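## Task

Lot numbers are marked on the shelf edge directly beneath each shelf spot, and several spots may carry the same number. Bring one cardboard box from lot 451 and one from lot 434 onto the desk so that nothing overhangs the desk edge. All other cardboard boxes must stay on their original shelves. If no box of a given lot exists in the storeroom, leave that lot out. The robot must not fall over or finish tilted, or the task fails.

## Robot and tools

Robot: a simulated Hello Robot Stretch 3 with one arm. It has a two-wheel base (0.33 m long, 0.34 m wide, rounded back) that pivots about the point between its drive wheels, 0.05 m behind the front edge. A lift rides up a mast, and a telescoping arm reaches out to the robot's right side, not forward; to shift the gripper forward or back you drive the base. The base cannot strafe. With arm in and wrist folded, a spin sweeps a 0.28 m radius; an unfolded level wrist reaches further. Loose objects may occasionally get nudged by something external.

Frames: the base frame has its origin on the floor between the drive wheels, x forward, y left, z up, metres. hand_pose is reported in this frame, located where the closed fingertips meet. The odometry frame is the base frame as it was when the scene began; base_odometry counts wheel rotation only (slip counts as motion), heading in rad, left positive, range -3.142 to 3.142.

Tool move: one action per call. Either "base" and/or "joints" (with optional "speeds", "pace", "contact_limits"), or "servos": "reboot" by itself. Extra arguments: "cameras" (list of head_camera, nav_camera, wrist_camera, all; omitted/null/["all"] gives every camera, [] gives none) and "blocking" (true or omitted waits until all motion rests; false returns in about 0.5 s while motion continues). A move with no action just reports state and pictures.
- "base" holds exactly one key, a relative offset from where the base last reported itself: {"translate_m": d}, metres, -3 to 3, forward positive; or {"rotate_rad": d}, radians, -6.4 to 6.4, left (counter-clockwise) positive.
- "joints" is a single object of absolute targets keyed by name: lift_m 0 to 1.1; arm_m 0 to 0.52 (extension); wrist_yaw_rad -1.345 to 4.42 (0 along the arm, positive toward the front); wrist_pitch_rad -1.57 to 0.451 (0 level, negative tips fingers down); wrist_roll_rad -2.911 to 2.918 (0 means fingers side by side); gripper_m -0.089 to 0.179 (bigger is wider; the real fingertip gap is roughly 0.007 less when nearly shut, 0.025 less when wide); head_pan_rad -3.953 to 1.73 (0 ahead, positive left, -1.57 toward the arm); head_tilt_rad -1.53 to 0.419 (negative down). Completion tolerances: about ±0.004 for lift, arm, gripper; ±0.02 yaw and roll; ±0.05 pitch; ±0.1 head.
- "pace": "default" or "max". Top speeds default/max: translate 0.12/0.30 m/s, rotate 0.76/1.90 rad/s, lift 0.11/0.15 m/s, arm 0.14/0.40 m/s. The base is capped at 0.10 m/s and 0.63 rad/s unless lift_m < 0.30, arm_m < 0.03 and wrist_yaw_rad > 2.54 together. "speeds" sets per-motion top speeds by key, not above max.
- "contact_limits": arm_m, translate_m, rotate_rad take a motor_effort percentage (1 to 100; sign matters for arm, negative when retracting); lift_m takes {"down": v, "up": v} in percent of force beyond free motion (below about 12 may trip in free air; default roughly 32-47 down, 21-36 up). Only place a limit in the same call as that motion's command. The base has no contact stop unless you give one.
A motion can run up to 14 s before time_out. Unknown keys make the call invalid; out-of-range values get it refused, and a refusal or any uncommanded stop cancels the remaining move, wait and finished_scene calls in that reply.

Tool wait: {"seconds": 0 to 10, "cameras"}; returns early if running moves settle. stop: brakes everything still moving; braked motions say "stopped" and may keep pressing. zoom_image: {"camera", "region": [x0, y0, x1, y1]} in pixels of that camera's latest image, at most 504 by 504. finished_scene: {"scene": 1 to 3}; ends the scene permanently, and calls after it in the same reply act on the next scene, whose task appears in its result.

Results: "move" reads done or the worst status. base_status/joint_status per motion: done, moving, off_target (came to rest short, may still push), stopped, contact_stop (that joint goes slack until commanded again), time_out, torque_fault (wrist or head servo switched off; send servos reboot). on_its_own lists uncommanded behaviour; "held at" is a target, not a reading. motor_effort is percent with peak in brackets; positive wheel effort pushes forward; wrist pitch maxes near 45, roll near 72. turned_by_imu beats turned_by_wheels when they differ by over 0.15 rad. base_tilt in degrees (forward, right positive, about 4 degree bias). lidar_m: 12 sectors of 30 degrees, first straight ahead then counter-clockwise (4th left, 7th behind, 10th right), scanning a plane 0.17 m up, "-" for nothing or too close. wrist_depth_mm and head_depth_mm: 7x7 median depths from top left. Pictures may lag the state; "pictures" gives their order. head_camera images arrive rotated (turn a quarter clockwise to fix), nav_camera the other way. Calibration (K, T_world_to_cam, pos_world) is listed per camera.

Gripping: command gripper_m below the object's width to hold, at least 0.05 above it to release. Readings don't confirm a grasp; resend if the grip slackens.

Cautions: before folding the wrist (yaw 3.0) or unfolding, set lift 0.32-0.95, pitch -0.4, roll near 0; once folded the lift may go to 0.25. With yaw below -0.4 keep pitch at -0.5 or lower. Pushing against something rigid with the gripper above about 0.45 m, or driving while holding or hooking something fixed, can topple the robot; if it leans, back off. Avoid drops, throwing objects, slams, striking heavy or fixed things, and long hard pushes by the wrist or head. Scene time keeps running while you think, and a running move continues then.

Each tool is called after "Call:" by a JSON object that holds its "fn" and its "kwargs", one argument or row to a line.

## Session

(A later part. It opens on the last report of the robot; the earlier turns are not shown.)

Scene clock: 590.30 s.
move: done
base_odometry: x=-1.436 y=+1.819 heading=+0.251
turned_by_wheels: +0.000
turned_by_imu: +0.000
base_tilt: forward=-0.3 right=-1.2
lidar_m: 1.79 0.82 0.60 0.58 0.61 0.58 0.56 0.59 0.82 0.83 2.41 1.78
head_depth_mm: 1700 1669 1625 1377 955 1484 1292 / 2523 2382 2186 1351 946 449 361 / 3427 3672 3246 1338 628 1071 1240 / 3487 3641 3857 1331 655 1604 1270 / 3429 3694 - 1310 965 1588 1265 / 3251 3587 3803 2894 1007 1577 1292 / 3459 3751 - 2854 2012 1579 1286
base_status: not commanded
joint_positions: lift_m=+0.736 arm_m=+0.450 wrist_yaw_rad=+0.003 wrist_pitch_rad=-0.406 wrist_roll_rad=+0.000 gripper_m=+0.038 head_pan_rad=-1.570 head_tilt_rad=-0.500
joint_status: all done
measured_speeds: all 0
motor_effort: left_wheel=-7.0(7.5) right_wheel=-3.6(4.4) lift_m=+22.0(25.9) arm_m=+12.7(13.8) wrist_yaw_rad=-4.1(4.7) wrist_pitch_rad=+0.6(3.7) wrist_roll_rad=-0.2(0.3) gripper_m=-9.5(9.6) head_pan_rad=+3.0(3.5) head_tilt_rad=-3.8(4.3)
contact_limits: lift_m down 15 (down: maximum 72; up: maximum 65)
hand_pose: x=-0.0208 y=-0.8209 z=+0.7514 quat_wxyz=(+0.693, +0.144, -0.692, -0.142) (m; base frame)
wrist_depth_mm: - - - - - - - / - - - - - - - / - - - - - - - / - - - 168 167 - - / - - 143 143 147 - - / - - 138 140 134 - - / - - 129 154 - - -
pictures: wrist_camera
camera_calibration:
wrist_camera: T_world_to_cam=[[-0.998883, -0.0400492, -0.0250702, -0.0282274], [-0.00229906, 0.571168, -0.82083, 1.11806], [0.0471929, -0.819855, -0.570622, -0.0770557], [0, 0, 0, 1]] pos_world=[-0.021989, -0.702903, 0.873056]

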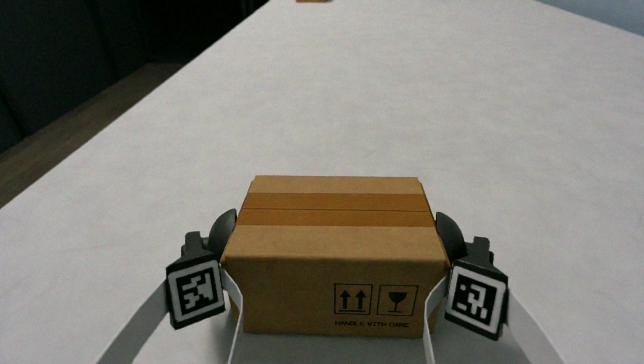

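Contact. Release and retract.

Call:
{"fn": "move", "kwargs": {
  "joints": {"gripper_m": 0.165},
  "cameras": []
}}

Call:
{"fn": "move", "kwargs": {
  "joints": {"arm_m": 0.1, "lift_m": 0.75},
  "cameras": ["wrist_camera","head_camera"]
}}

Scene clock: 596.57 s.
move: done
base_odometry: x=-1.436 y=+1.819 heading=+0.251
turned_by_wheels: +0.000
turned_by_imu: +0.000
base_tilt: forward=-0.4 right=-1.2
lidar_m: 1.79 0.81 0.60 0.58 0.60 0.58 0.57 0.59 0.81 0.83 2.41 1.78
head_depth_mm: 1693 1653 1610 1383 957 1488 1286 / 2516 2418 2156 1358 950 449 362 / 3458 3646 3256 1341 627 1075 1240 / 3414 3579 3838 1331 655 1604 1270 / 3390 3671 - 1317 960 1585 1266 / 3221 3571 3850 2886 1003 1577 1292 / 3469 3702 - 2872 2024 1578 1290
base_status: not commanded
joint_positions: lift_m=+0.736 arm_m=+0.450 wrist_yaw_rad=+0.003 wrist_pitch_rad=-0.412 wrist_roll_rad=+0.000 gripper_m=+0.165 head_pan_rad=-1.570 head_tilt_rad=-0.500
joint_status: all done
measured_speeds: all 0
motor_effort: left_wheel=-6.9(7.7) right_wheel=-3.2(4.4) lift_m=+30.9(31.5) arm_m=+12.1(12.8) wrist_yaw_rad=-2.8(4.7) wrist_pitch_rad=+1.8(1.9) wrist_roll_rad=+0.0(0.3) gripper_m=+1.0(83.3) head_pan_rad=+3.3(3.9) head_tilt_rad=-2.7(3.7)
contact_limits: lift_m down 15 (down: maximum 72; up: maximum 65)
hand_pose: x=-0.0208 y=-0.8201 z=+0.7500 quat_wxyz=(+0.693, +0.146, -0.692, -0.144) (m; base frame)
wrist_depth_mm: - - - - - - - / - - - - - - - / - - - - - - - / - - - 165 164 - - / - 145 138 142 146 - - / - 123 140 139 136 134 - / - 118 - 154 152 - 102
pictures: none
No camera images: "cameras" was empty.

Scene clock: 600.37 s.
move: done
base_odometry: x=-1.436 y=+1.819 heading=+0.251
turned_by_wheels: +0.000
turned_by_imu: +0.000
base_tilt: forward=-0.3 right=-1.1
lidar_m: 1.79 0.82 0.60 0.58 0.61 0.59 0.57 0.59 0.82 0.83 2.40 1.77
head_depth_mm: 1694 1653 1619 1376 958 1475 1299 / 2518 2394 2176 1367 946 1616 339 / 3435 3715 3232 1350 942 1087 336 / 3373 3607 3822 1336 898 1599 422 / 3420 3697 - 1320 969 1589 1232 / 3210 3551 3820 2907 1006 1580 1292 / 3496 3724 - 2858 2020 1577 1293
base_status: not commanded
joint_positions: lift_m=+0.750 arm_m=+0.100 wrist_yaw_rad=+0.003 wrist_pitch_rad=-0.413 wrist_roll_rad=+0.000 gripper_m=+0.165 head_pan_rad=-1.570 head_tilt_rad=-0.500
joint_status: all done
measured_speeds: all 0
motor_effort: left_wheel=-6.7(7.5) right_wheel=-3.6(4.4) lift_m=+24.0(33.9) arm_m=-11.8(14.4) wrist_yaw_rad=-2.4(4.5) wrist_pitch_rad=+1.8(2.0) wrist_roll_rad=+0.0(0.4) gripper_m=+0.3(1.2) head_pan_rad=+3.2(3.9) head_tilt_rad=-3.2(3.6)
hand_pose: x=-0.0208 y=-0.4700 z=+0.7638 quat_wxyz=(+0.693, +0.146, -0.692, -0.144) (m; base frame)
wrist_depth_mm: - - - - - - - / - - - 444 - - - / - - - - - - - / - - - - - - - / - - - - - - - / - 142 - - - 135 - / 116 907 913 968 951 - 107
pictures: head_camera (sideways), wrist_camera
camera_calibration:
head_camera: T_world_to_cam=[[-0.0466566, 0.432398, -0.900475, 1.18752], [0.997509, -0.0275842, -0.0649298, 0.0780406], [-0.0529144, -0.901261, -0.430034, 0.515584], [0, 0, 0, 1]] pos_world=[0.00484107, -0.0466522, 1.29611]
wrist_camera: T_world_to_cam=[[-0.998883, -0.0398765, -0.0253398, -0.013577], [-0.00229884, 0.576716, -0.816941, 0.927585], [0.0471907, -0.815971, -0.576164, 0.223762], [0, 0, 0, 1]] pos_world=[-0.021989, -0.352912, 0.886362]

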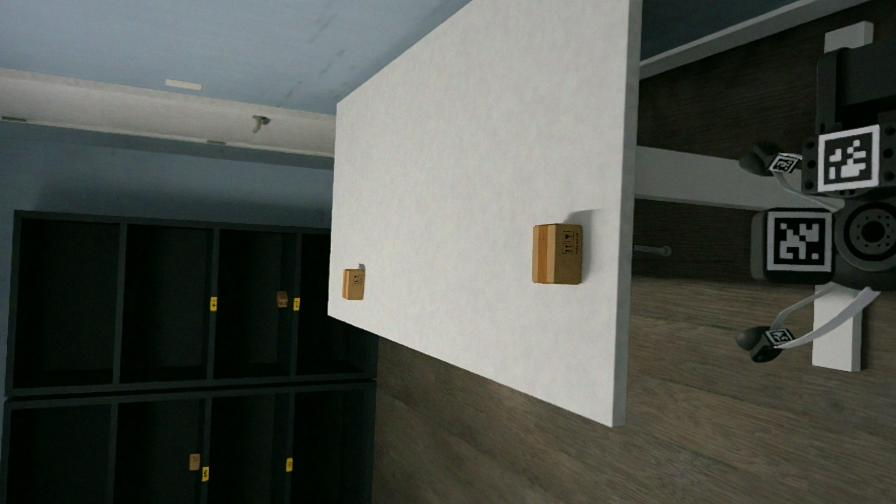

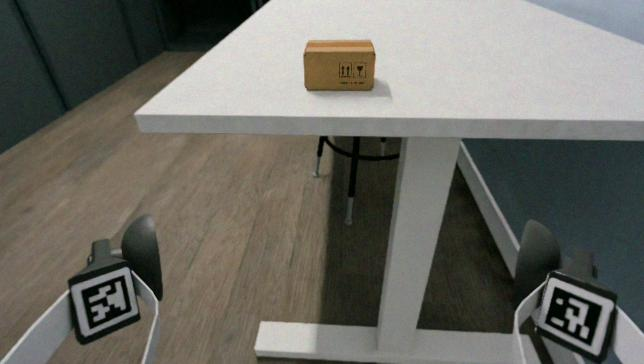

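Both boxes are on the desk.

Call:
{"fn": "finished_scene", "kwargs": {
  "scene": 2
}}

The scene is finished: the task was done.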